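# Seat the wooden rail's near end on the post

## Task

Put the wooden rail's near end onto the short post: both pegs must enter the two holes in that end, the rail end must sit flush against the post, and the rail's far end must rest in the bracket.

## Robot and tools

Robot: two arms, left_arm and right_arm, each ending in a five-fingered hand (left_arm has a left hand, right_arm a right hand). A fixed camera stand is behind them. Cameras: cam_high (896x504, fixed), cam_left_wrist and cam_right_wrist (672x504, fisheye, on the wrists). show_instructions displays the reference images for the scene.

Frames. The scene frame has its origin at table height midway between the arms, +z up, +x out over the table, left_arm toward +y. Each arm's hand poses, velocities and targets are reported in that arm's own base frame (the bases sit near y +0.34 and -0.39, nearly unrotated). The hand point sits about 5 cm in front of the palm and 15 cm out from the wrist flange; its +z runs along the straight fingers, +y out of the palm, +x across the palm away from the thumb on the right hand but toward the thumb on the left hand.

The 28-number row (used by both execute_actions and move), all values in [-1, 1]: left arm dx, dy, dz, rx, ry, rz; left hand little, ring, middle, index, thumb_bend, thumb_turn, force_limit, speed; then the same fourteen for the right arm and hand. Pose numbers are offsets, not poses: they are measured from that arm's current Hand target, along its own base axes, with 1.0 meaning 0.6 m or 180 degrees; rx, ry, rz form a single rotation vector turning about the Hand target position. Six zeros re-request the current Hand target. Finger numbers are absolute targets: -1 open/straight, +1 closed; thumb_turn -1 beside the palm, +1 opposite the fingers. force_limit maps -1..+1 to about 0..10 N (thumb motors up to 15 N); speed rises from near zero at -1 to full at +0.48 and above. Hand numbers are never "no change": to keep a hand as is, resend its last executed eight numbers (or, before any, its hand_measured plus hand_force_limit and hand_speed). With the thumb in front, a grip fits objects roughly 3.5 to 6.5 cm thick; close slowly (speed about -0.94 or less) for a gentle grip.

execute_actions(actions, cameras): actions is a list of actions, each a table of up to 15 rows, one row per 1/30 s step; a short table repeats its last row. Every row in an action counts from the pose at that action's start; each new action counts from the updated Hand target, so repeating an offset keeps moving. An empty list returns camera images; otherwise images come only if cameras names them (["all"] or names).

move(target, speed, blend, stop_force, zero, blocking, cameras): straight-line path for each hand point. target is one row or a list of up to 15 rows, every row offset from the same starting Hand targets. speed in m/s, 0.002 to 3.6, default 0.25 (turn rate up to twice that in rad/s). blend in metres rounds corners of a list; 0 stops at each. stop_force in N, 3 to 120, ends an arm's path when its wrist sensor feels that much resistance along the motion; unreliable for turning hands, and omit it when backing off something you press on. zero (with stop_force) re-zeroes before the move. blocking=false returns early, not with stop_force. The move lasts at most 10 s and does not avoid obstacles. The result adds a move: line: done, off_target, moving, held or fault, plus limits (paced = pose clipped, held = steps withheld).

wait(seconds 0 to 10) lets time pass holding commands; stop brakes a running move; zoom_image(camera, region [x0,y0,x1,y1], max 504x504 px) enlarges part of the newest image; zero_wrist_force(arm) re-zeroes that wrist sensor; finished_scene(scene 1 or 2) ends the scene irreversibly.

Results: end_effector_position (m), quat_wxyz, velocities in the base frame; Hand target (your last commanded, clipped pose, from which the next offsets count); hand_measured, hand_stopped_by (moving, target, force, stalled, fault) and hand_load_n in motor order (a load falling to about 0 signals a lost grip); joint positions and torques; Wrist force and torque in the flange's axes plus a peak line; MOTOR HOT when a motor passes 70 °C. The hand often settles a little short of Hand target; send the missing distance as an offset.

Limits and hazards: orientation commands are clipped to 32 degrees from the measured orientation per step. The arms are stiff: going even slightly past a firm contact can trigger a fault, which freezes the arm for 10 s (force about 150 N on any part, or joint contact torque over 130 N m on the big joints, 24.3 N m on the wrists). Overheating freezes an arm 30 to 60 s. A clearance check blocks arm-to-arm approach but not closing fingers; any press between the arms may fail the scene. Avoid paths close to an arm's own base, hard or fast contacts, excessive finger loads, letting go of moving parts, and anything falling or being left off the table. Objects may occasionally be nudged by outside pushes. The finished result must hold once the robot lets go.

Each tool is called after "Request:" in YAML: its name, and indented under it one key for each argument.

Reference images:

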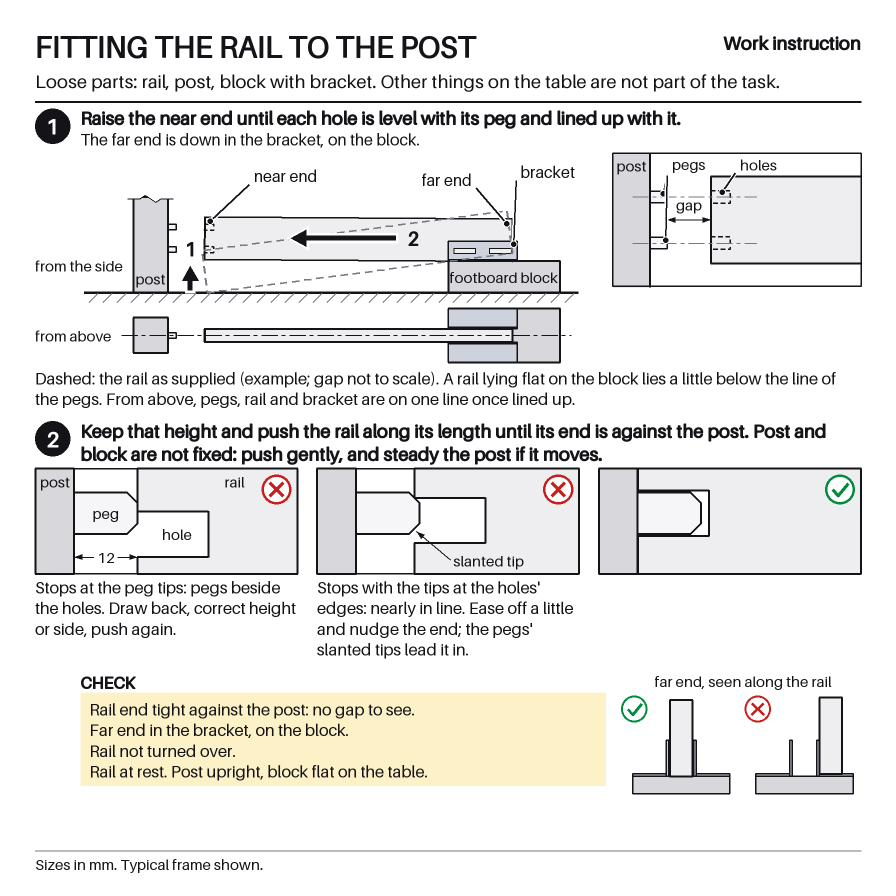

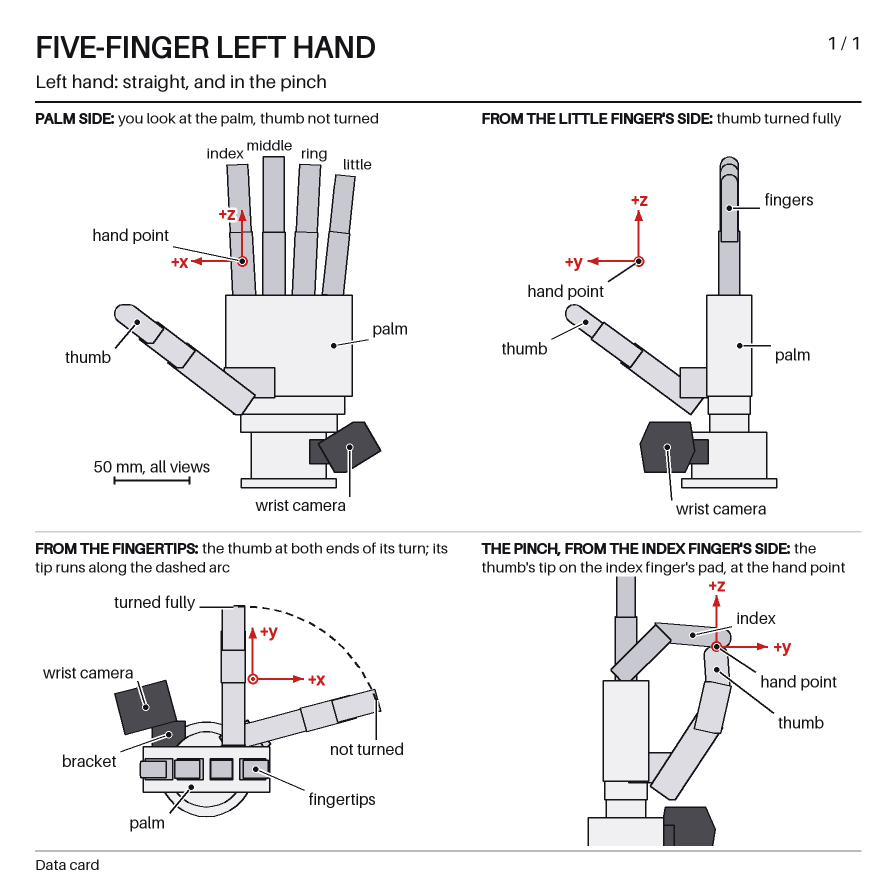

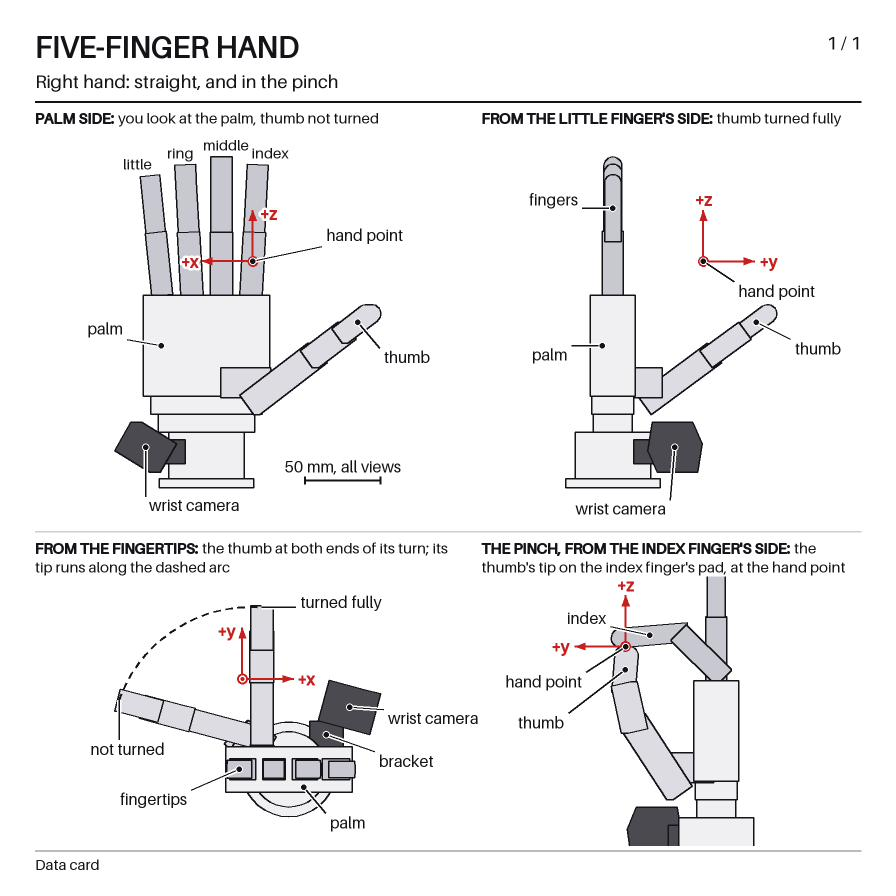

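## Session

Request:
execute_actions:
  actions: []

Scene clock: 0.00 s.
left_arm: end_effector_position=(+0.3174, -0.3187, +0.3871) hand_measured=(-1.000, -1.000, -1.000, -1.000, -1.000, -1.000) hand_load_n=(-0.5, +0.0, +0.0, +0.0, +0.0, +0.0) hand_stopped_by=(target, target, target, target, target, target) hand_force_limit=0.00 hand_speed=-0.80 end_effector_quat_wxyz=(-0.180, -0.520, +0.773, +0.315) | right_arm: end_effector_position=(+0.4481, -0.1731, +0.2190) hand_measured=(-1.000, -1.000, -1.000, -1.000, -1.000, -1.000) hand_load_n=(+0.0, +0.0, +0.0, +0.0, +0.0, +0.0) hand_stopped_by=(target, target, target, target, target, target) hand_force_limit=0.00 hand_speed=-0.80 end_effector_quat_wxyz=(+0.030, +0.563, +0.815, +0.130)
Joint positions: left_arm=[2.719 -2.405 -0.694 0.785 -1.596 3.097] | right_arm=[-0.907 -1.335 1.671 1.255 1.303 -1.271]
Joint velocities: within noise
Joint torques (N m): no reading
Wrist force (N): no reading
Wrist torque (N m): no reading
Wrist force, peak (N): no reading
Hand target: left_arm +0.3174, -0.3187, +0.3871; -0.180, -0.520, +0.773, +0.315 | right_arm +0.4481, -0.1731, +0.2190; +0.030, +0.563, +0.815, +0.130

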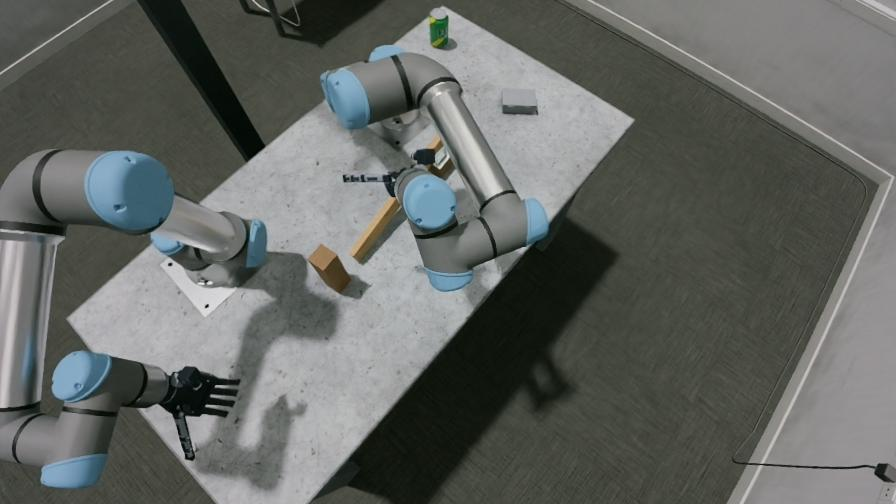

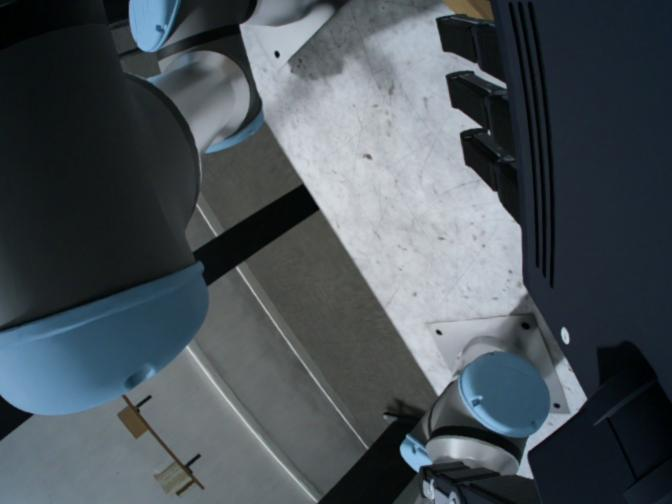

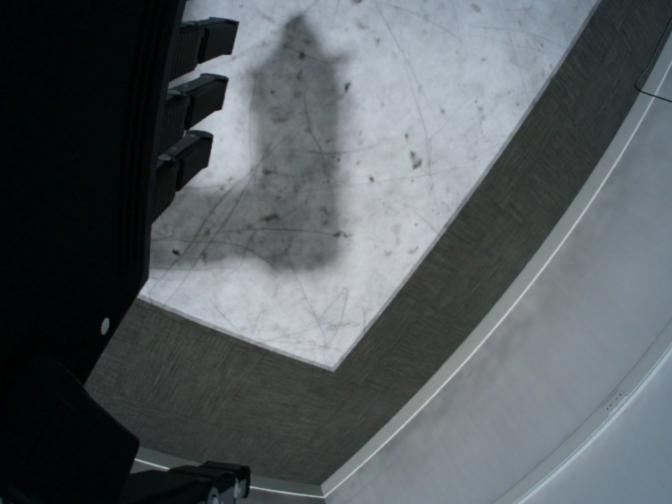

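Request:
zoom_image:
  camera: "cam_high"
  region: [280, 100, 520, 300]

Request:
zoom_image:
  camera: "cam_high"
  region: [60, 0, 564, 504]

Scaled by 2.100 from the camera's 896x504 image, which has a finer 1280x720 frame.

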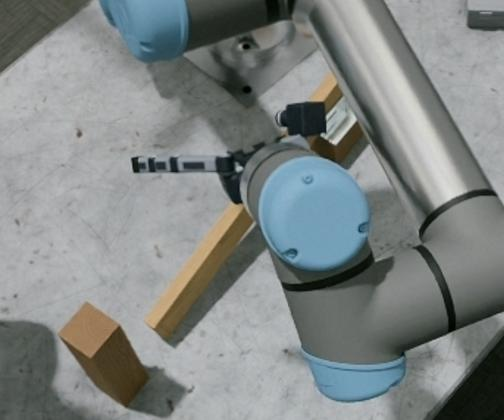

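Scaled by 1.000.

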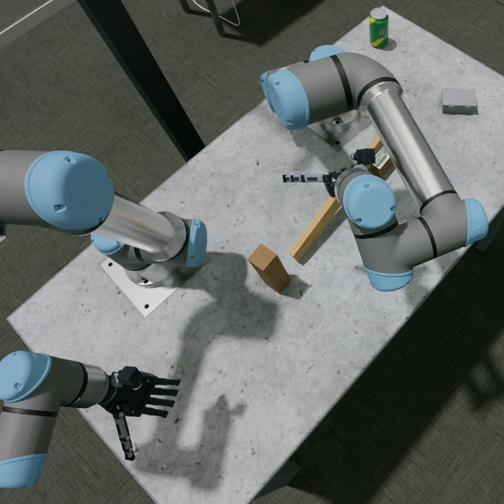

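Request:
move:
  target: [0.055, 0.732, 0.03, -0.1107, -0.4754, 0.0909, -1, -1, -1, -1, -1, -1, 0, -0.8, 0, 0, 0, 0, 0, 0, -1, -1, -1, -1, -1, -1, 0, -0.8]
  speed: 0.4
  cameras: ["all"]

Scene clock: 194.70 s.
left_arm: end_effector_position=(+0.3504, +0.1205, +0.4051) hand_measured=(-1.000, -1.000, -1.000, -1.000, -1.000, -1.000) hand_load_n=(+0.0, +0.0, +0.0, +0.0, +0.0, +0.0) hand_stopped_by=(target, target, target, target, target, target) hand_force_limit=0.00 hand_speed=-0.80 end_effector_quat_wxyz=(-0.270, +0.653, -0.654, +0.270) | right_arm: end_effector_position=(+0.4481, -0.1731, +0.2190) hand_measured=(-1.000, -1.000, -1.000, -1.000, -1.000, -1.000) hand_load_n=(+0.0, +0.0, +0.0, +0.0, +0.0, +0.0) hand_stopped_by=(target, target, target, target, target, target) hand_force_limit=0.00 hand_speed=-0.80 end_effector_quat_wxyz=(+0.030, +0.563, +0.815, +0.130)
Joint positions: left_arm=[4.282 -1.42 -1.516 1.759 -0.873 4.138] | right_arm=[-0.907 -1.335 1.671 1.255 1.303 -1.271]
Joint torques (N m): left_arm=[7.33 15.4 14.33 -0.51 2.85 1.61] | right_arm=[-0.53 -29.29 -17.16 2.54 -0.4 -0.02]
Wrist force (N): left_arm=[0.0 -0.8 -1.5] | right_arm=[0.0 -0.1 0.1]
Wrist torque (N m): left_arm=[-0.07 0.04 0.25] | right_arm=[-0.01 0.00 0.00]
Wrist force, peak (N): left_arm=[-1.7 -1.0 -1.6] | right_arm=[-0.2 0.3 0.0]
Hand target: left_arm +0.3504, +0.1205, +0.4051; -0.270, +0.653, -0.654, +0.270 | right_arm +0.4481, -0.1731, +0.2190; +0.030, +0.563, +0.815, +0.130
Off the commanded pose: left_arm 0.000 m, 0 deg | right_arm 0.000 m, 0 deg.
move: done

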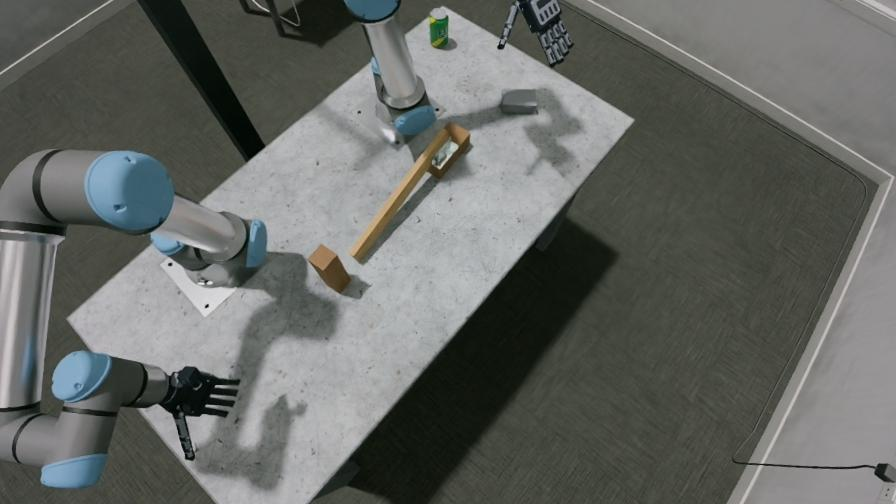

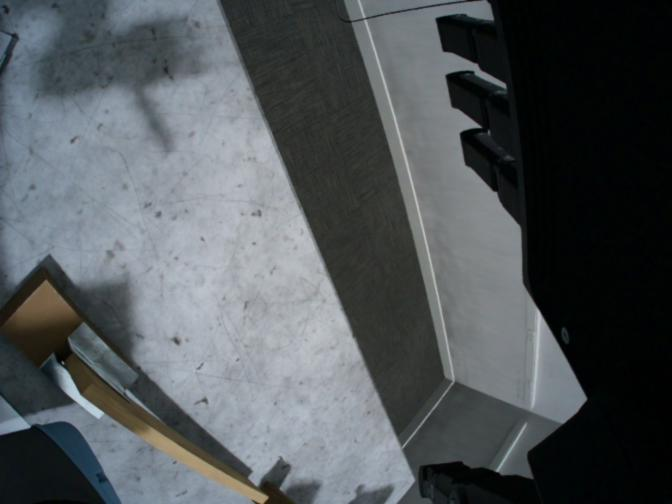

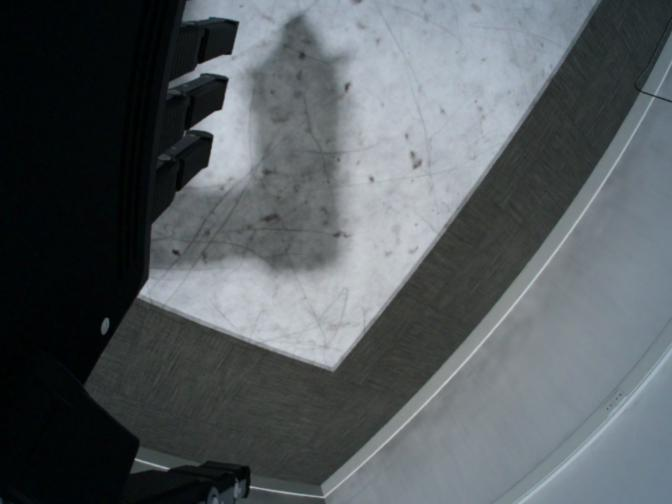

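Request:
zoom_image:
  camera: "cam_high"
  region: [300, 110, 490, 310]

Request:
zoom_image:
  camera: "cam_left_wrist"
  region: [0, 230, 320, 504]

Scaled by 2.520 from the camera's 896x504 image, which has a finer 1280x720 frame.

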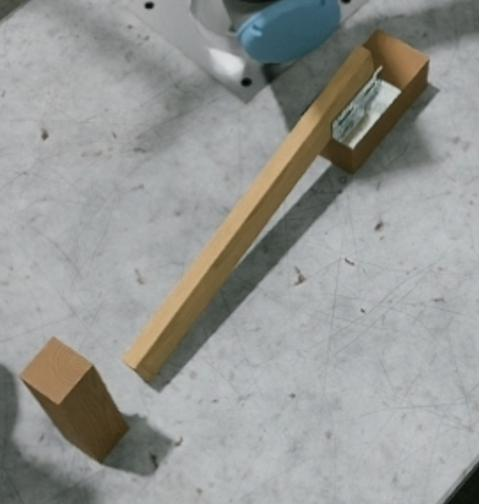

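Scaled by 1.575 from the camera's 672x504 image, which has a finer 960x720 frame.

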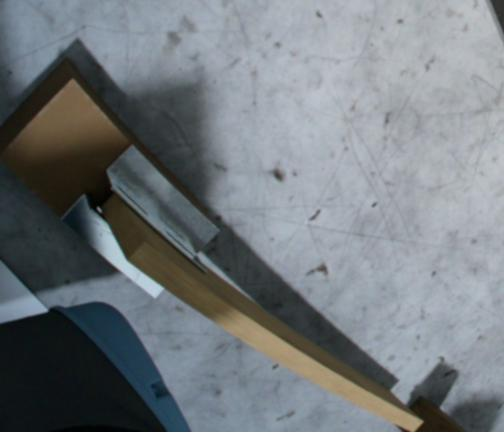

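Request:
move:
  target: [-0.134, -0.734, -0.2417, 0, 0, 0.046, -1, -1, -1, -1, -1, -1, 0, -0.8, 0, 0, 0, 0, 0, 0, -1, -1, -1, -1, -1, -1, 0, -0.8]
  speed: 0.35
  cameras: ["all"]

Scene clock: 282.53 s.
left_arm: end_effector_position=(+0.2699, -0.3199, +0.2601) hand_measured=(-1.000, -1.000, -1.000, -1.000, -1.000, -1.000) hand_load_n=(+0.0, +0.0, +0.0, +0.0, +0.0, -0.5) hand_stopped_by=(target, target, target, target, target, target) hand_force_limit=0.00 hand_speed=-0.80 end_effector_quat_wxyz=(-0.289, +0.698, -0.605, +0.250) | right_arm: end_effector_position=(+0.4481, -0.1731, +0.2190) hand_measured=(-1.000, -1.000, -1.000, -1.000, -1.000, -1.000) hand_load_n=(+0.0, +0.0, +0.0, +0.0, +0.0, +0.0) hand_stopped_by=(target, target, target, target, target, target) hand_force_limit=0.00 hand_speed=-0.80 end_effector_quat_wxyz=(+0.030, +0.563, +0.815, +0.130)
Joint positions: left_arm=[2.385 -1.582 -1.701 2.268 -2.157 2.414] | right_arm=[-0.907 -1.335 1.671 1.255 1.303 -1.271]
Joint torques (N m): left_arm=[-8.27 11.9 26.61 -1.43 -2.52 -1.09] | right_arm=[-1.12 -29.3 -18.47 2.59 -0.49 -0.1]
Wrist force (N): left_arm=[-0.1 -0.7 -1.5] | right_arm=[-0.3 0.1 0.1]
Wrist torque (N m): left_arm=[-0.08 0.07 0.25] | right_arm=[0.01 0.04 -0.01]
Wrist force, peak (N): left_arm=[-2.2 -1.9 -1.5] | right_arm=[0.0 0.3 0.1]
Hand target: left_arm +0.2700, -0.3199, +0.2601; -0.289, +0.698, -0.605, +0.250 | right_arm +0.4481, -0.1731, +0.2190; +0.030, +0.563, +0.815, +0.130
Off the commanded pose: left_arm 0.000 m, 0 deg | right_arm 0.000 m, 0 deg.
move: done

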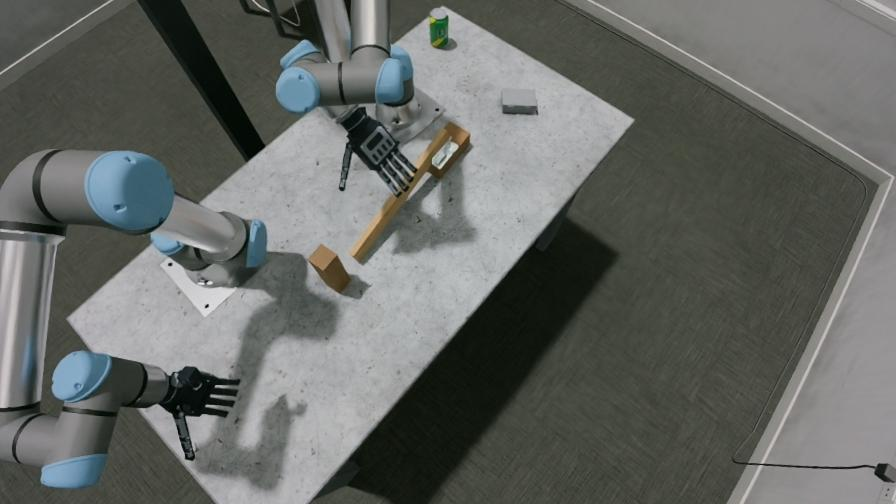

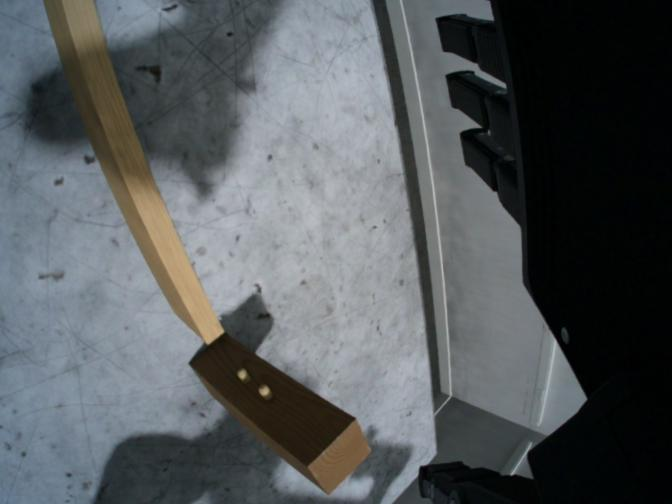

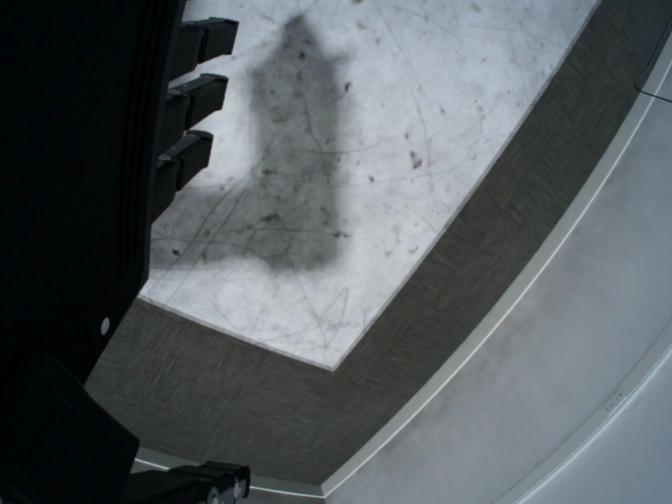

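Request:
zoom_image:
  camera: "cam_left_wrist"
  region: [130, 260, 410, 500]

Request:
zoom_image:
  camera: "cam_left_wrist"
  region: [20, 0, 300, 260]

Scaled by 1.800 from the camera's 672x504 image, which has a finer 960x720 frame.

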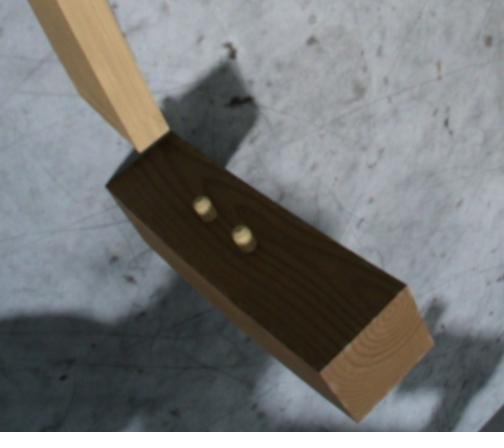

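Scaled by 1.800 from the camera's 672x504 image, which has a finer 960x720 frame.

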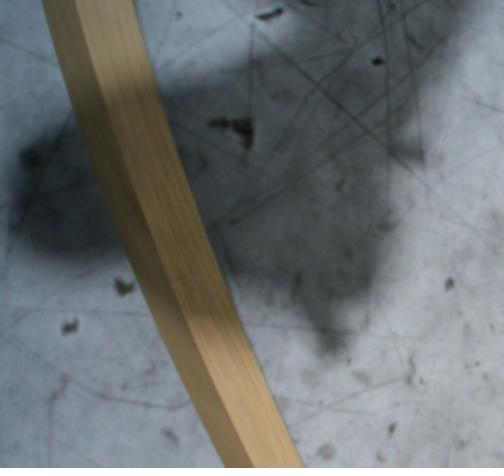

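Request:
move:
  target: [0, 0, 0.16667, 0, 0, 0, -1, -1, -1, -1, -1, -1, 0, -0.8, 0, 0, 0, 0, 0, 0, -1, -1, -1, -1, -1, -1, 0, -0.8]
  speed: 0.3
  cameras: ["cam_left_wrist"]

Request:
zoom_image:
  camera: "cam_left_wrist"
  region: [100, 160, 436, 496]

Request:
move:
  target: [0, -0.16667, 0, 0, 0, 0, -1, -1, -1, -1, -1, -1, 0, -0.8, 0, 0, 0, 0, 0, 0, -1, -1, -1, -1, -1, -1, 0, -0.8]
  speed: 0.3
  cameras: ["cam_left_wrist"]

Request:
zoom_image:
  camera: "cam_left_wrist"
  region: [100, 100, 436, 436]

Request:
move:
  target: [-0.16667, 0, 0, 0, 0, 0, -1, -1, -1, -1, -1, -1, 0, -0.8, 0, 0, 0, 0, 0, 0, -1, -1, -1, -1, -1, -1, 0, -0.8]
  speed: 0.3
  cameras: ["all"]

Request:
zoom_image:
  camera: "cam_left_wrist"
  region: [100, 100, 436, 436]

Scene clock: 330.37 s.
left_arm: end_effector_position=(+0.2700, -0.3199, +0.3600) hand_measured=(-1.000, -1.000, -1.000, -1.000, -1.000, -1.000) hand_load_n=(+0.0, +0.0, -0.5, +0.0, +0.0, +0.0) hand_stopped_by=(target, target, target, target, target, target) hand_force_limit=0.00 hand_speed=-0.80 end_effector_quat_wxyz=(-0.289, +0.698, -0.605, +0.250) end_effector_velocity=(+0.000, +0.000, +0.002) end_effector_angular_velocity=(+0.000, +0.000, +0.000) | right_arm: end_effector_position=(+0.4481, -0.1731, +0.2190) hand_measured=(-1.000, -1.000, -1.000, -1.000, -1.000, -1.000) hand_load_n=(+0.0, +0.0, +0.0, +0.0, +0.0, +0.0) hand_stopped_by=(target, target, target, target, target, target) hand_force_limit=0.00 hand_speed=-0.80 end_effector_quat_wxyz=(+0.030, +0.563, +0.815, +0.130)
Joint positions: left_arm=[2.385 -1.579 -1.448 2.012 -2.158 2.413] | right_arm=[-0.907 -1.335 1.671 1.255 1.303 -1.271]
Joint velocities: left_arm=[0 0 0.005 -0.005 0 0] | right_arm=[within noise]
Joint torques (N m): left_arm=[-7.9 25.2 26.21 -2.46 -2.57 1.16] | right_arm=[0.24 -29.41 -17.6 2.66 -0.54 -0.03]
Wrist force (N): left_arm=[0.1 -1.1 -2.0] | right_arm=[-0.1 0.0 -0.2]
Wrist torque (N m): left_arm=[-0.07 0.01 0.28] | right_arm=[0.01 0.02 0.00]
Wrist force, peak (N): left_arm=[0.1 -2.1 -3.1] | right_arm=[-0.4 0.0 0.2]
Hand target: left_arm +0.2700, -0.3199, +0.3601; -0.289, +0.698, -0.605, +0.250 | right_arm +0.4481, -0.1731, +0.2190; +0.030, +0.563, +0.815, +0.130
Off the commanded pose: left_arm 0.000 m, 0 deg | right_arm 0.000 m, 0 deg.
move: done
Images, in order (width x height): cam_left_wrist 672x504.

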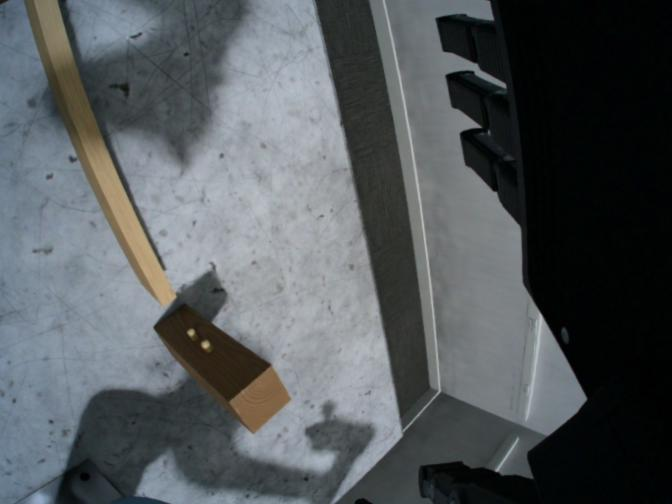

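Scaled by 1.500 from the camera's 672x504 image, which has a finer 960x720 frame.

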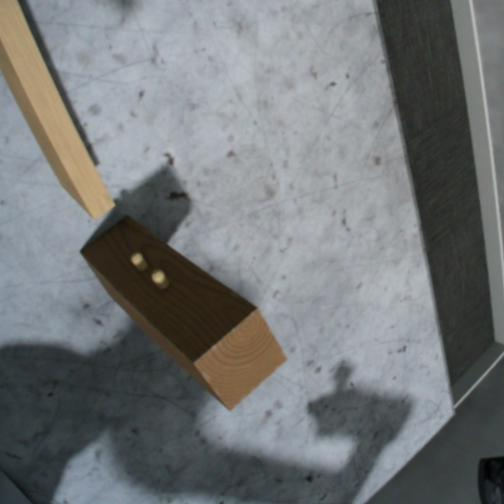

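Scene clock: 331.27 s.
left_arm: end_effector_position=(+0.2700, -0.4198, +0.3601) hand_measured=(-1.000, -1.000, -1.000, -1.000, -1.000, -1.000) hand_load_n=(+0.0, +0.0, +0.0, +0.0, +0.0, -0.5) hand_stopped_by=(target, target, target, target, target, target) hand_force_limit=0.00 hand_speed=-0.80 end_effector_quat_wxyz=(-0.289, +0.698, -0.605, +0.250) | right_arm: end_effector_position=(+0.4481, -0.1731, +0.2190) hand_measured=(-1.000, -1.000, -1.000, -1.000, -1.000, -1.000) hand_load_n=(+0.0, +0.0, +0.0, +0.0, +0.0, +0.0) hand_stopped_by=(target, target, target, target, target, target) hand_force_limit=0.00 hand_speed=-0.80 end_effector_quat_wxyz=(+0.030, +0.563, +0.815, +0.130)
Joint positions: left_arm=[2.2 -1.832 -1.185 1.883 -2.246 2.212] | right_arm=[-0.907 -1.335 1.671 1.255 1.303 -1.271]
Joint torques (N m): left_arm=[-6.86 20.59 26.91 -2.38 0.04 -1] | right_arm=[-0.54 -29.34 -18.12 2.68 -0.52 -0.29]
Wrist force (N): left_arm=[0.2 -1.2 -1.6] | right_arm=[0.0 0.0 0.1]
Wrist torque (N m): left_arm=[-0.14 0.04 0.14] | right_arm=[-0.01 0.00 0.00]
Wrist force, peak (N): left_arm=[2.0 -0.8 -1.9] | right_arm=[0.0 0.1 0.2]
Hand target: left_arm +0.2700, -0.4199, +0.3601; -0.289, +0.698, -0.605, +0.250 | right_arm +0.4481, -0.1731, +0.2190; +0.030, +0.563, +0.815, +0.130
Off the commanded pose: left_arm 0.000 m, 0 deg | right_arm 0.000 m, 0 deg.
move: done
Images, in order (width x height): cam_left_wrist 672x504.

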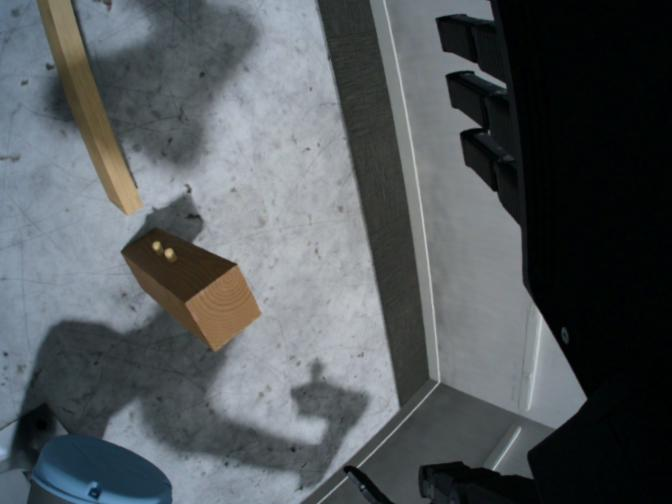

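Scaled by 1.500 from the camera's 672x504 image, which has a finer 960x720 frame.

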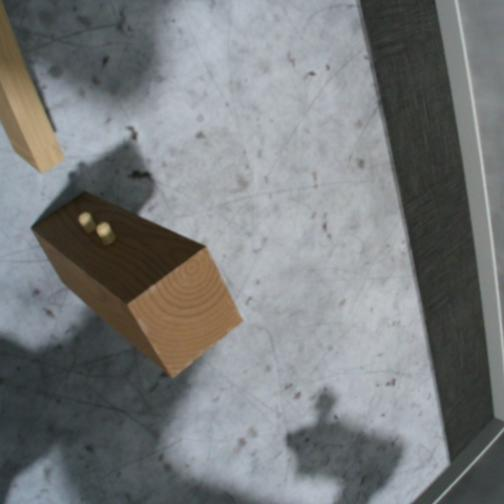

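Scene clock: 332.17 s.
left_arm: end_effector_position=(+0.1700, -0.4199, +0.3601) hand_measured=(-1.000, -1.000, -1.000, -1.000, -1.000, -1.000) hand_load_n=(+0.0, +0.0, +0.0, +0.0, +0.0, +0.0) hand_stopped_by=(target, target, target, target, target, target) hand_force_limit=0.00 hand_speed=-0.80 end_effector_quat_wxyz=(-0.289, +0.698, -0.605, +0.250) end_effector_velocity=(+0.000, +0.000, +0.000) end_effector_angular_velocity=(-0.002, +0.000, +0.003) | right_arm: end_effector_position=(+0.4481, -0.1731, +0.2190) hand_measured=(-1.000, -1.000, -1.000, -1.000, -1.000, -1.000) hand_load_n=(+0.0, +0.0, +0.0, +0.0, +0.0, +0.0) hand_stopped_by=(target, target, target, target, target, target) hand_force_limit=0.00 hand_speed=-0.80 end_effector_quat_wxyz=(+0.030, +0.563, +0.815, +0.130)
Joint positions: left_arm=[1.982 -1.791 -1.279 1.758 -2.321 1.941] | right_arm=[-0.907 -1.335 1.671 1.255 1.303 -1.271]
Joint velocities: left_arm=[0 0 0 -0.002 0 -0.005] | right_arm=[within noise]
Joint torques (N m): left_arm=[-7.22 31.51 14.14 -3.05 -0.07 -1.25] | right_arm=[-1.14 -29.47 -18.69 2.8 -0.59 0.02]
Wrist force (N): left_arm=[0.1 -0.6 -1.5] | right_arm=[-0.2 0.0 -0.2]
Wrist torque (N m): left_arm=[-0.02 0.02 0.20] | right_arm=[0.02 0.03 -0.01]
Wrist force, peak (N): left_arm=[-0.3 0.0 -2.8] | right_arm=[-0.3 0.2 -0.1]
Hand target: left_arm +0.1700, -0.4199, +0.3601; -0.289, +0.698, -0.605, +0.250 | right_arm +0.4481, -0.1731, +0.2190; +0.030, +0.563, +0.815, +0.130
Off the commanded pose: left_arm 0.000 m, 0 deg | right_arm 0.000 m, 0 deg.
move: done

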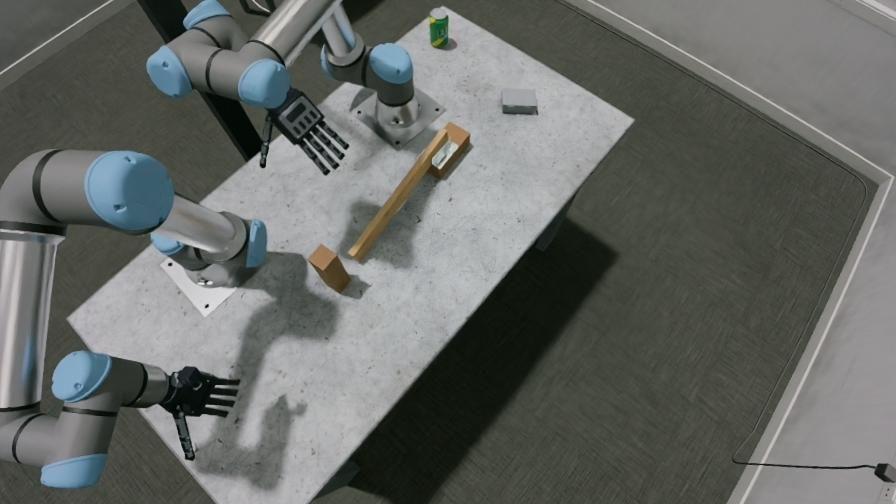

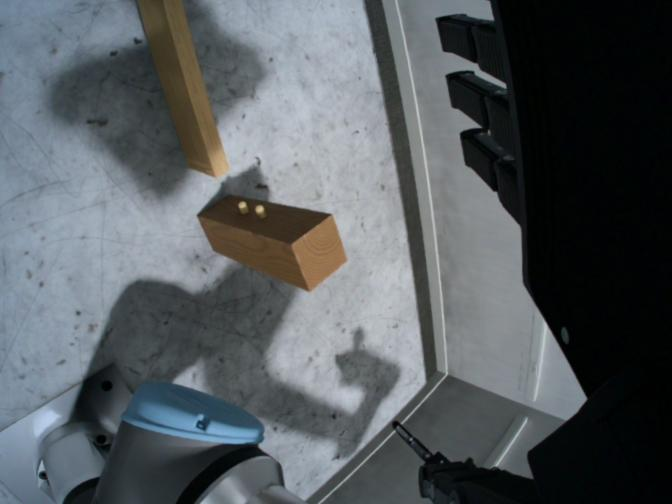

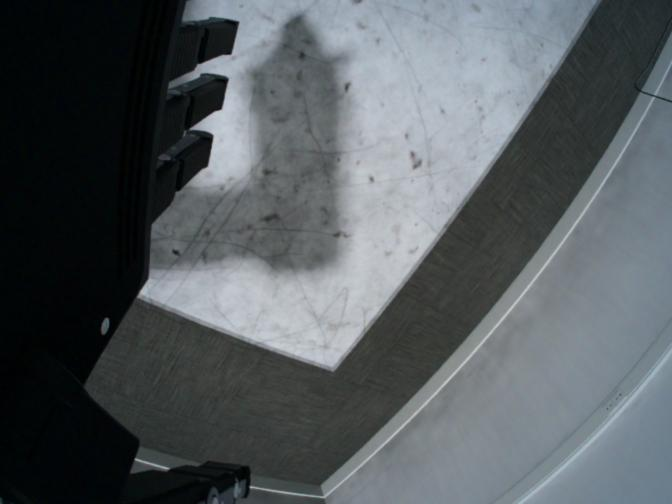

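Scaled by 1.500 from the camera's 672x504 image, which has a finer 960x720 frame.

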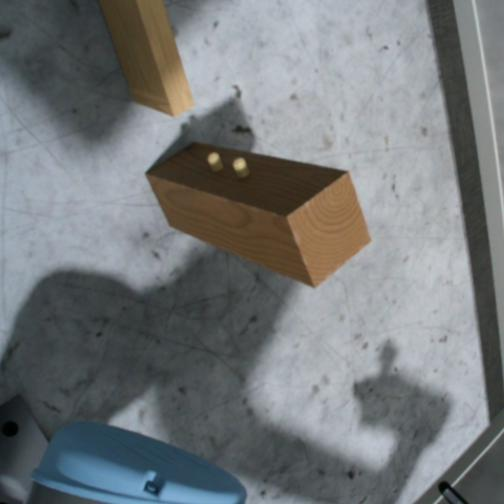

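Request:
move:
  target: [0.1567, 0.035, -0.3502, 0.0124, -0.0824, 0.004, -0.9, -0.9, -0.6, -0.6, -0.25, 1, -0.2, 0.2, 0, 0, 0, 0, 0, 0, -1, -1, -1, -1, -1, -1, 0, -0.8]
  speed: 0.25
  cameras: ["all"]

Scene clock: 462.23 s.
left_arm: end_effector_position=(+0.2640, -0.3990, +0.1501) hand_measured=(-0.900, -0.900, -0.600, -0.600, -0.250, +1.000) hand_load_n=(+0.0, +0.0, +0.0, +0.0, +0.5, +0.0) hand_stopped_by=(target, target, target, target, target, target) hand_force_limit=-0.20 hand_speed=0.20 end_effector_quat_wxyz=(-0.380, +0.658, -0.563, +0.325) end_effector_velocity=(+0.001, +0.000, -0.001) end_effector_angular_velocity=(-0.002, -0.002, +0.001) | right_arm: end_effector_position=(+0.4481, -0.1731, +0.2190) hand_measured=(-1.000, -1.000, -1.000, -1.000, -1.000, -1.000) hand_load_n=(+0.0, +0.0, +0.0, +0.0, +0.0, +0.0) hand_stopped_by=(target, target, target, target, target, target) hand_force_limit=0.00 hand_speed=-0.80 end_effector_quat_wxyz=(+0.030, +0.563, +0.815, +0.130)
Joint positions: left_arm=[2.093 -1.865 -1.78 2.629 -2.512 2.224] | right_arm=[-0.907 -1.335 1.671 1.255 1.303 -1.271]
Joint velocities: left_arm=[0.001 0 -0.002 0.005 -0.001 0.001] | right_arm=[within noise]
Joint torques (N m): left_arm=[-5.35 21.26 9.87 -0.5 -1.97 1.18] | right_arm=[-0.34 -30.19 -18.12 2.93 -0.61 -0.21]
Wrist force (N): left_arm=[0.0 -1.0 -1.7] | right_arm=[0.0 0.2 0.2]
Wrist torque (N m): left_arm=[-0.20 0.11 0.22] | right_arm=[0.03 0.00 0.01]
Wrist force, peak (N): left_arm=[0.1 -1.9 -3.4] | right_arm=[-0.2 -0.2 0.3]
Hand target: left_arm +0.2640, -0.3989, +0.1500; -0.380, +0.658, -0.563, +0.325 | right_arm +0.4481, -0.1731, +0.2190; +0.030, +0.563, +0.815, +0.130
Off the commanded pose: left_arm 0.000 m, 0 deg | right_arm 0.000 m, 0 deg.
move: done

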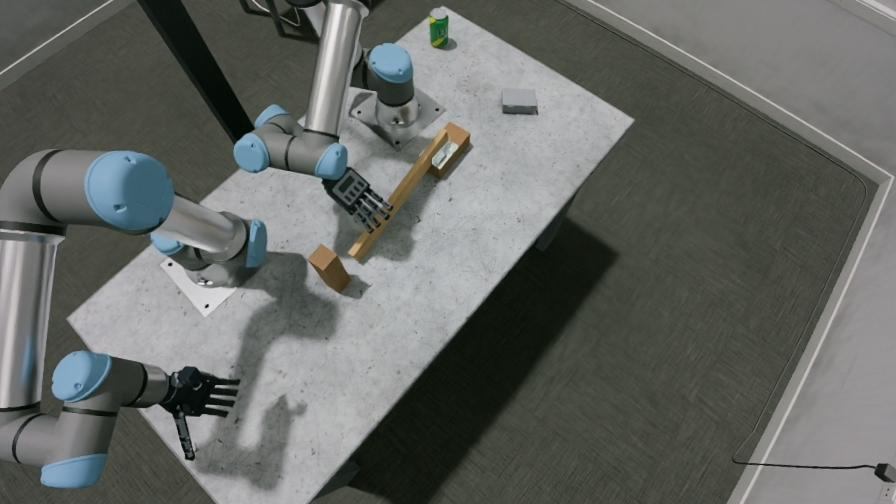

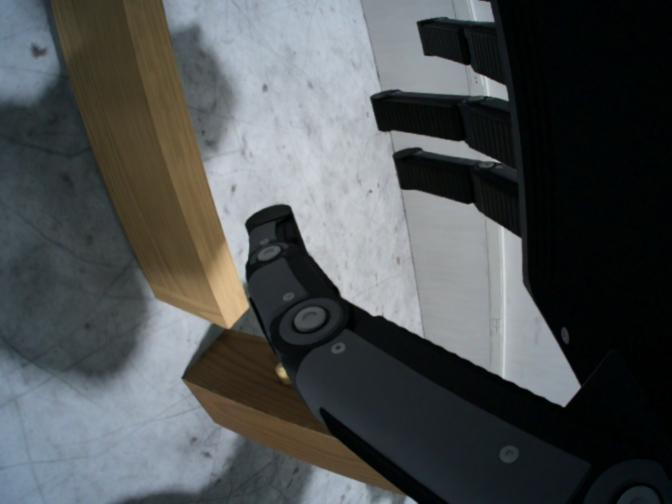

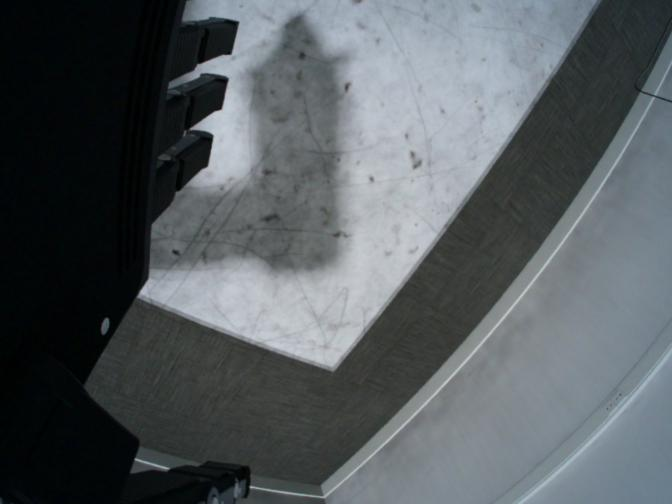

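Request:
move:
  target: [0, 0, -0.2, 0, 0, 0, -0.9, -0.9, -0.6, -0.6, -0.25, 1, -0.2, 0.2, 0, 0, 0, 0, 0, 0, -1, -1, -1, -1, -1, -1, 0, -0.8]
  speed: 0.12
  stop_force: 10
  cameras: ["cam_high", "cam_left_wrist"]

Scene clock: 478.30 s.
left_arm: end_effector_position=(+0.2639, -0.3987, +0.0390) hand_measured=(-0.900, -0.900, -0.600, -0.600, -0.250, +1.000) hand_load_n=(+0.0, +0.0, +0.0, +0.0, +0.0, +0.0) hand_stopped_by=(target, target, target, target, target, target) hand_force_limit=-0.20 hand_speed=0.20 end_effector_quat_wxyz=(-0.380, +0.658, -0.563, +0.325) | right_arm: end_effector_position=(+0.4481, -0.1731, +0.2190) hand_measured=(-1.000, -1.000, -1.000, -1.000, -1.000, -1.000) hand_load_n=(+0.0, +0.0, +0.0, +0.0, +0.0, +0.0) hand_stopped_by=(target, target, target, target, target, target) hand_force_limit=0.00 hand_speed=-0.80 end_effector_quat_wxyz=(+0.030, +0.563, +0.815, +0.130)
Joint positions: left_arm=[2.093 -2.027 -1.893 2.902 -2.512 2.224] | right_arm=[-0.907 -1.335 1.671 1.255 1.303 -1.271]
Joint torques (N m): left_arm=[-6.51 37.56 7.17 -2.58 -2.88 0.21] | right_arm=[-1 -29.17 -17.19 3.02 -0.57 -0.09]
Wrist force (N): left_arm=[2.8 0.2 -2.4] | right_arm=[0.2 0.0 0.1]
Wrist torque (N m): left_arm=[0.06 -0.38 0.38] | right_arm=[0.00 -0.04 0.02]
Wrist force, peak (N): left_arm=[23.1 -80.0 -33.9] | right_arm=[0.1 0.1 -0.3]
Hand target: left_arm +0.2639, -0.3987, +0.0390; -0.380, +0.658, -0.563, +0.325 (not the last commanded pose) | right_arm +0.4481, -0.1731, +0.2190; +0.030, +0.563, +0.815, +0.130
Off the commanded pose: left_arm 0.009 m, 0 deg | right_arm 0.000 m, 0 deg.
move: contact (left_arm)
Images, in order (width x height): cam_high 896x504, cam_left_wrist 672x504.

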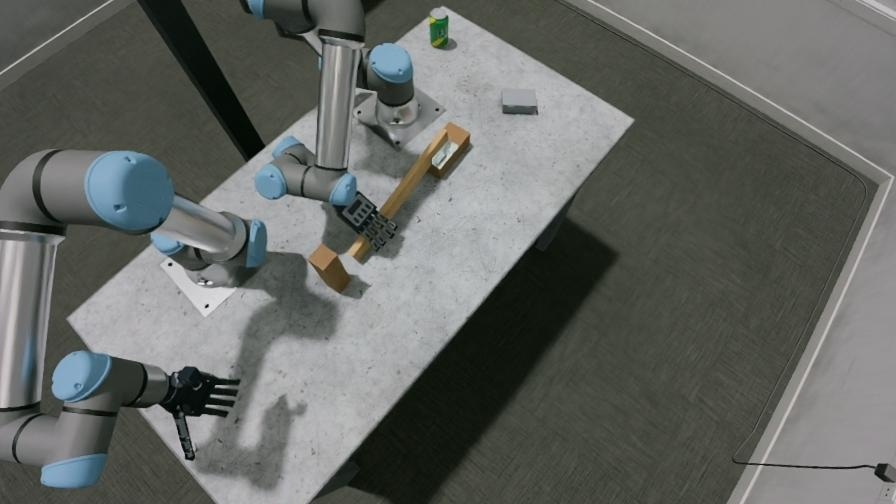

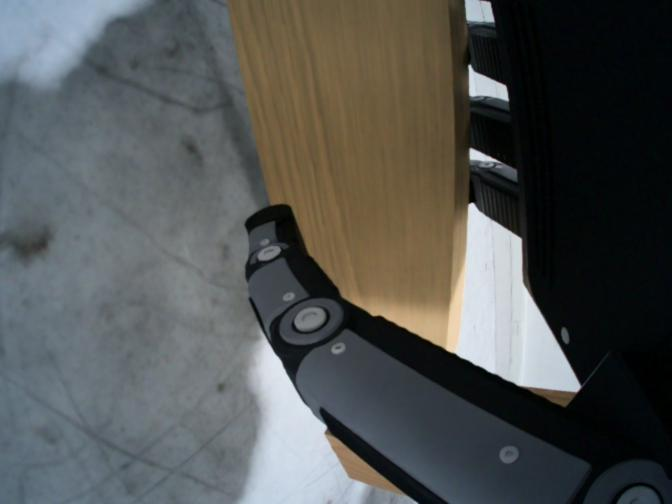

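Request:
zoom_image:
  camera: "cam_left_wrist"
  region: [220, 0, 620, 400]

Request:
zoom_image:
  camera: "cam_high"
  region: [250, 110, 450, 310]

Scaled by 1.260 from the camera's 672x504 image, which has a finer 960x720 frame.

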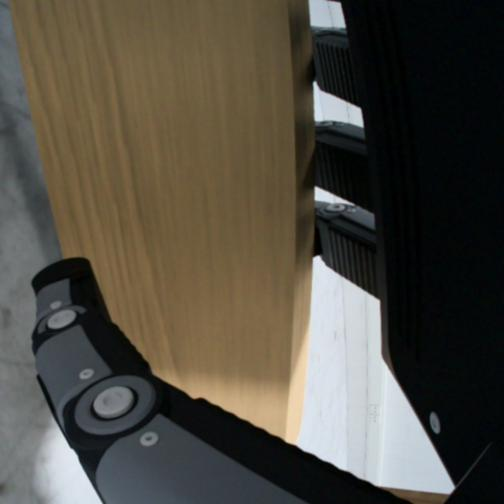

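Scaled by 2.520 from the camera's 896x504 image, which has a finer 1280x720 frame.

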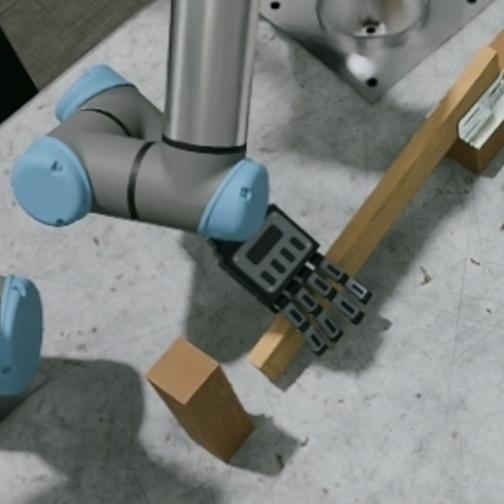

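Request:
move:
  target:
    - [0, 0, 0.05, 0, 0, 0, -0.9, -0.9, -0.6, -0.6, -0.25, 1, -0.2, 0.2, 0, 0, 0, 0, 0, 0, -1, -1, -1, -1, -1, -1, 0, -0.8]
    - [0.023, 0.0037, 0.05, 0.0043, -0.0274, 0, -0.9, -0.9, -0.6, -0.6, -0.25, 1, -0.2, 0.2, 0, 0, 0, 0, 0, 0, -1, -1, -1, -1, -1, -1, 0, -0.8]
    - [0.023, 0.0037, 0.0117, 0.0043, -0.0274, 0, -0.9, -0.9, -0.6, -0.6, -0.25, 1, -0.2, 0.2, 0, 0, 0, 0, 0, 0, -1, -1, -1, -1, -1, -1, 0, -0.8]
  speed: 0.05
  stop_force: 6
  cameras: ["cam_left_wrist"]

Scene clock: 574.87 s.
left_arm: end_effector_position=(+0.2777, -0.3965, +0.0460) hand_measured=(-0.900, -0.900, -0.600, -0.600, -0.250, +1.000) hand_load_n=(+0.0, +0.0, +0.0, +0.0, +0.0, +0.0) hand_stopped_by=(target, target, target, target, target, target) hand_force_limit=-0.20 hand_speed=0.20 end_effector_quat_wxyz=(-0.408, +0.641, -0.548, +0.349) | right_arm: end_effector_position=(+0.4481, -0.1731, +0.2190) hand_measured=(-1.000, -1.000, -1.000, -1.000, -1.000, -1.000) hand_load_n=(+0.0, +0.0, +0.0, +0.5, +0.0, +0.0) hand_stopped_by=(target, target, target, target, target, target) hand_force_limit=0.00 hand_speed=-0.80 end_effector_quat_wxyz=(+0.030, +0.563, +0.815, +0.130)
Joint positions: left_arm=[2.091 -2.02 -1.91 3.011 -2.58 2.304] | right_arm=[-0.907 -1.335 1.671 1.255 1.303 -1.271]
Joint torques (N m): left_arm=[5.76 36.62 20.07 -0.5 0.63 1.36] | right_arm=[-1.27 -30.84 -18.73 2.88 -0.55 0.01]
Wrist force (N): left_arm=[3.1 0.6 -2.5] | right_arm=[-0.2 0.1 0.0]
Wrist torque (N m): left_arm=[0.10 -0.44 0.37] | right_arm=[0.01 0.03 -0.01]
Wrist force, peak (N): left_arm=[3.7 0.8 -2.2] | right_arm=[-0.2 0.1 -0.3]
Hand target: left_arm +0.2777, -0.3965, +0.0460; -0.408, +0.641, -0.548, +0.349 | right_arm +0.4481, -0.1731, +0.2190; +0.030, +0.563, +0.815, +0.130
Off the commanded pose: left_arm 0.000 m, 0 deg | right_arm 0.000 m, 0 deg.
move: done
Images, in order (width x height): cam_left_wrist 672x504.

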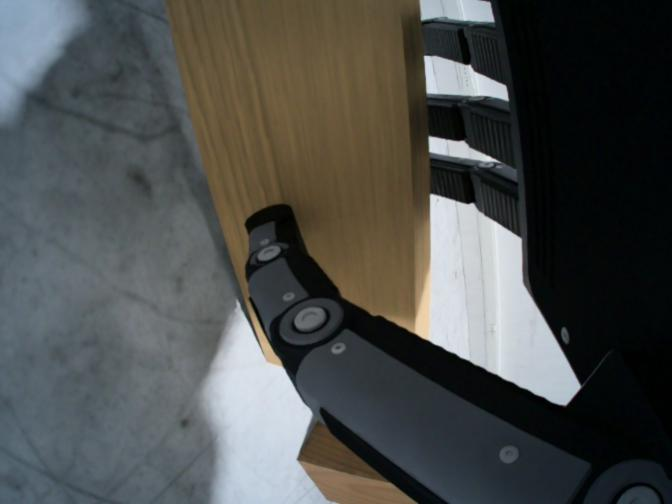

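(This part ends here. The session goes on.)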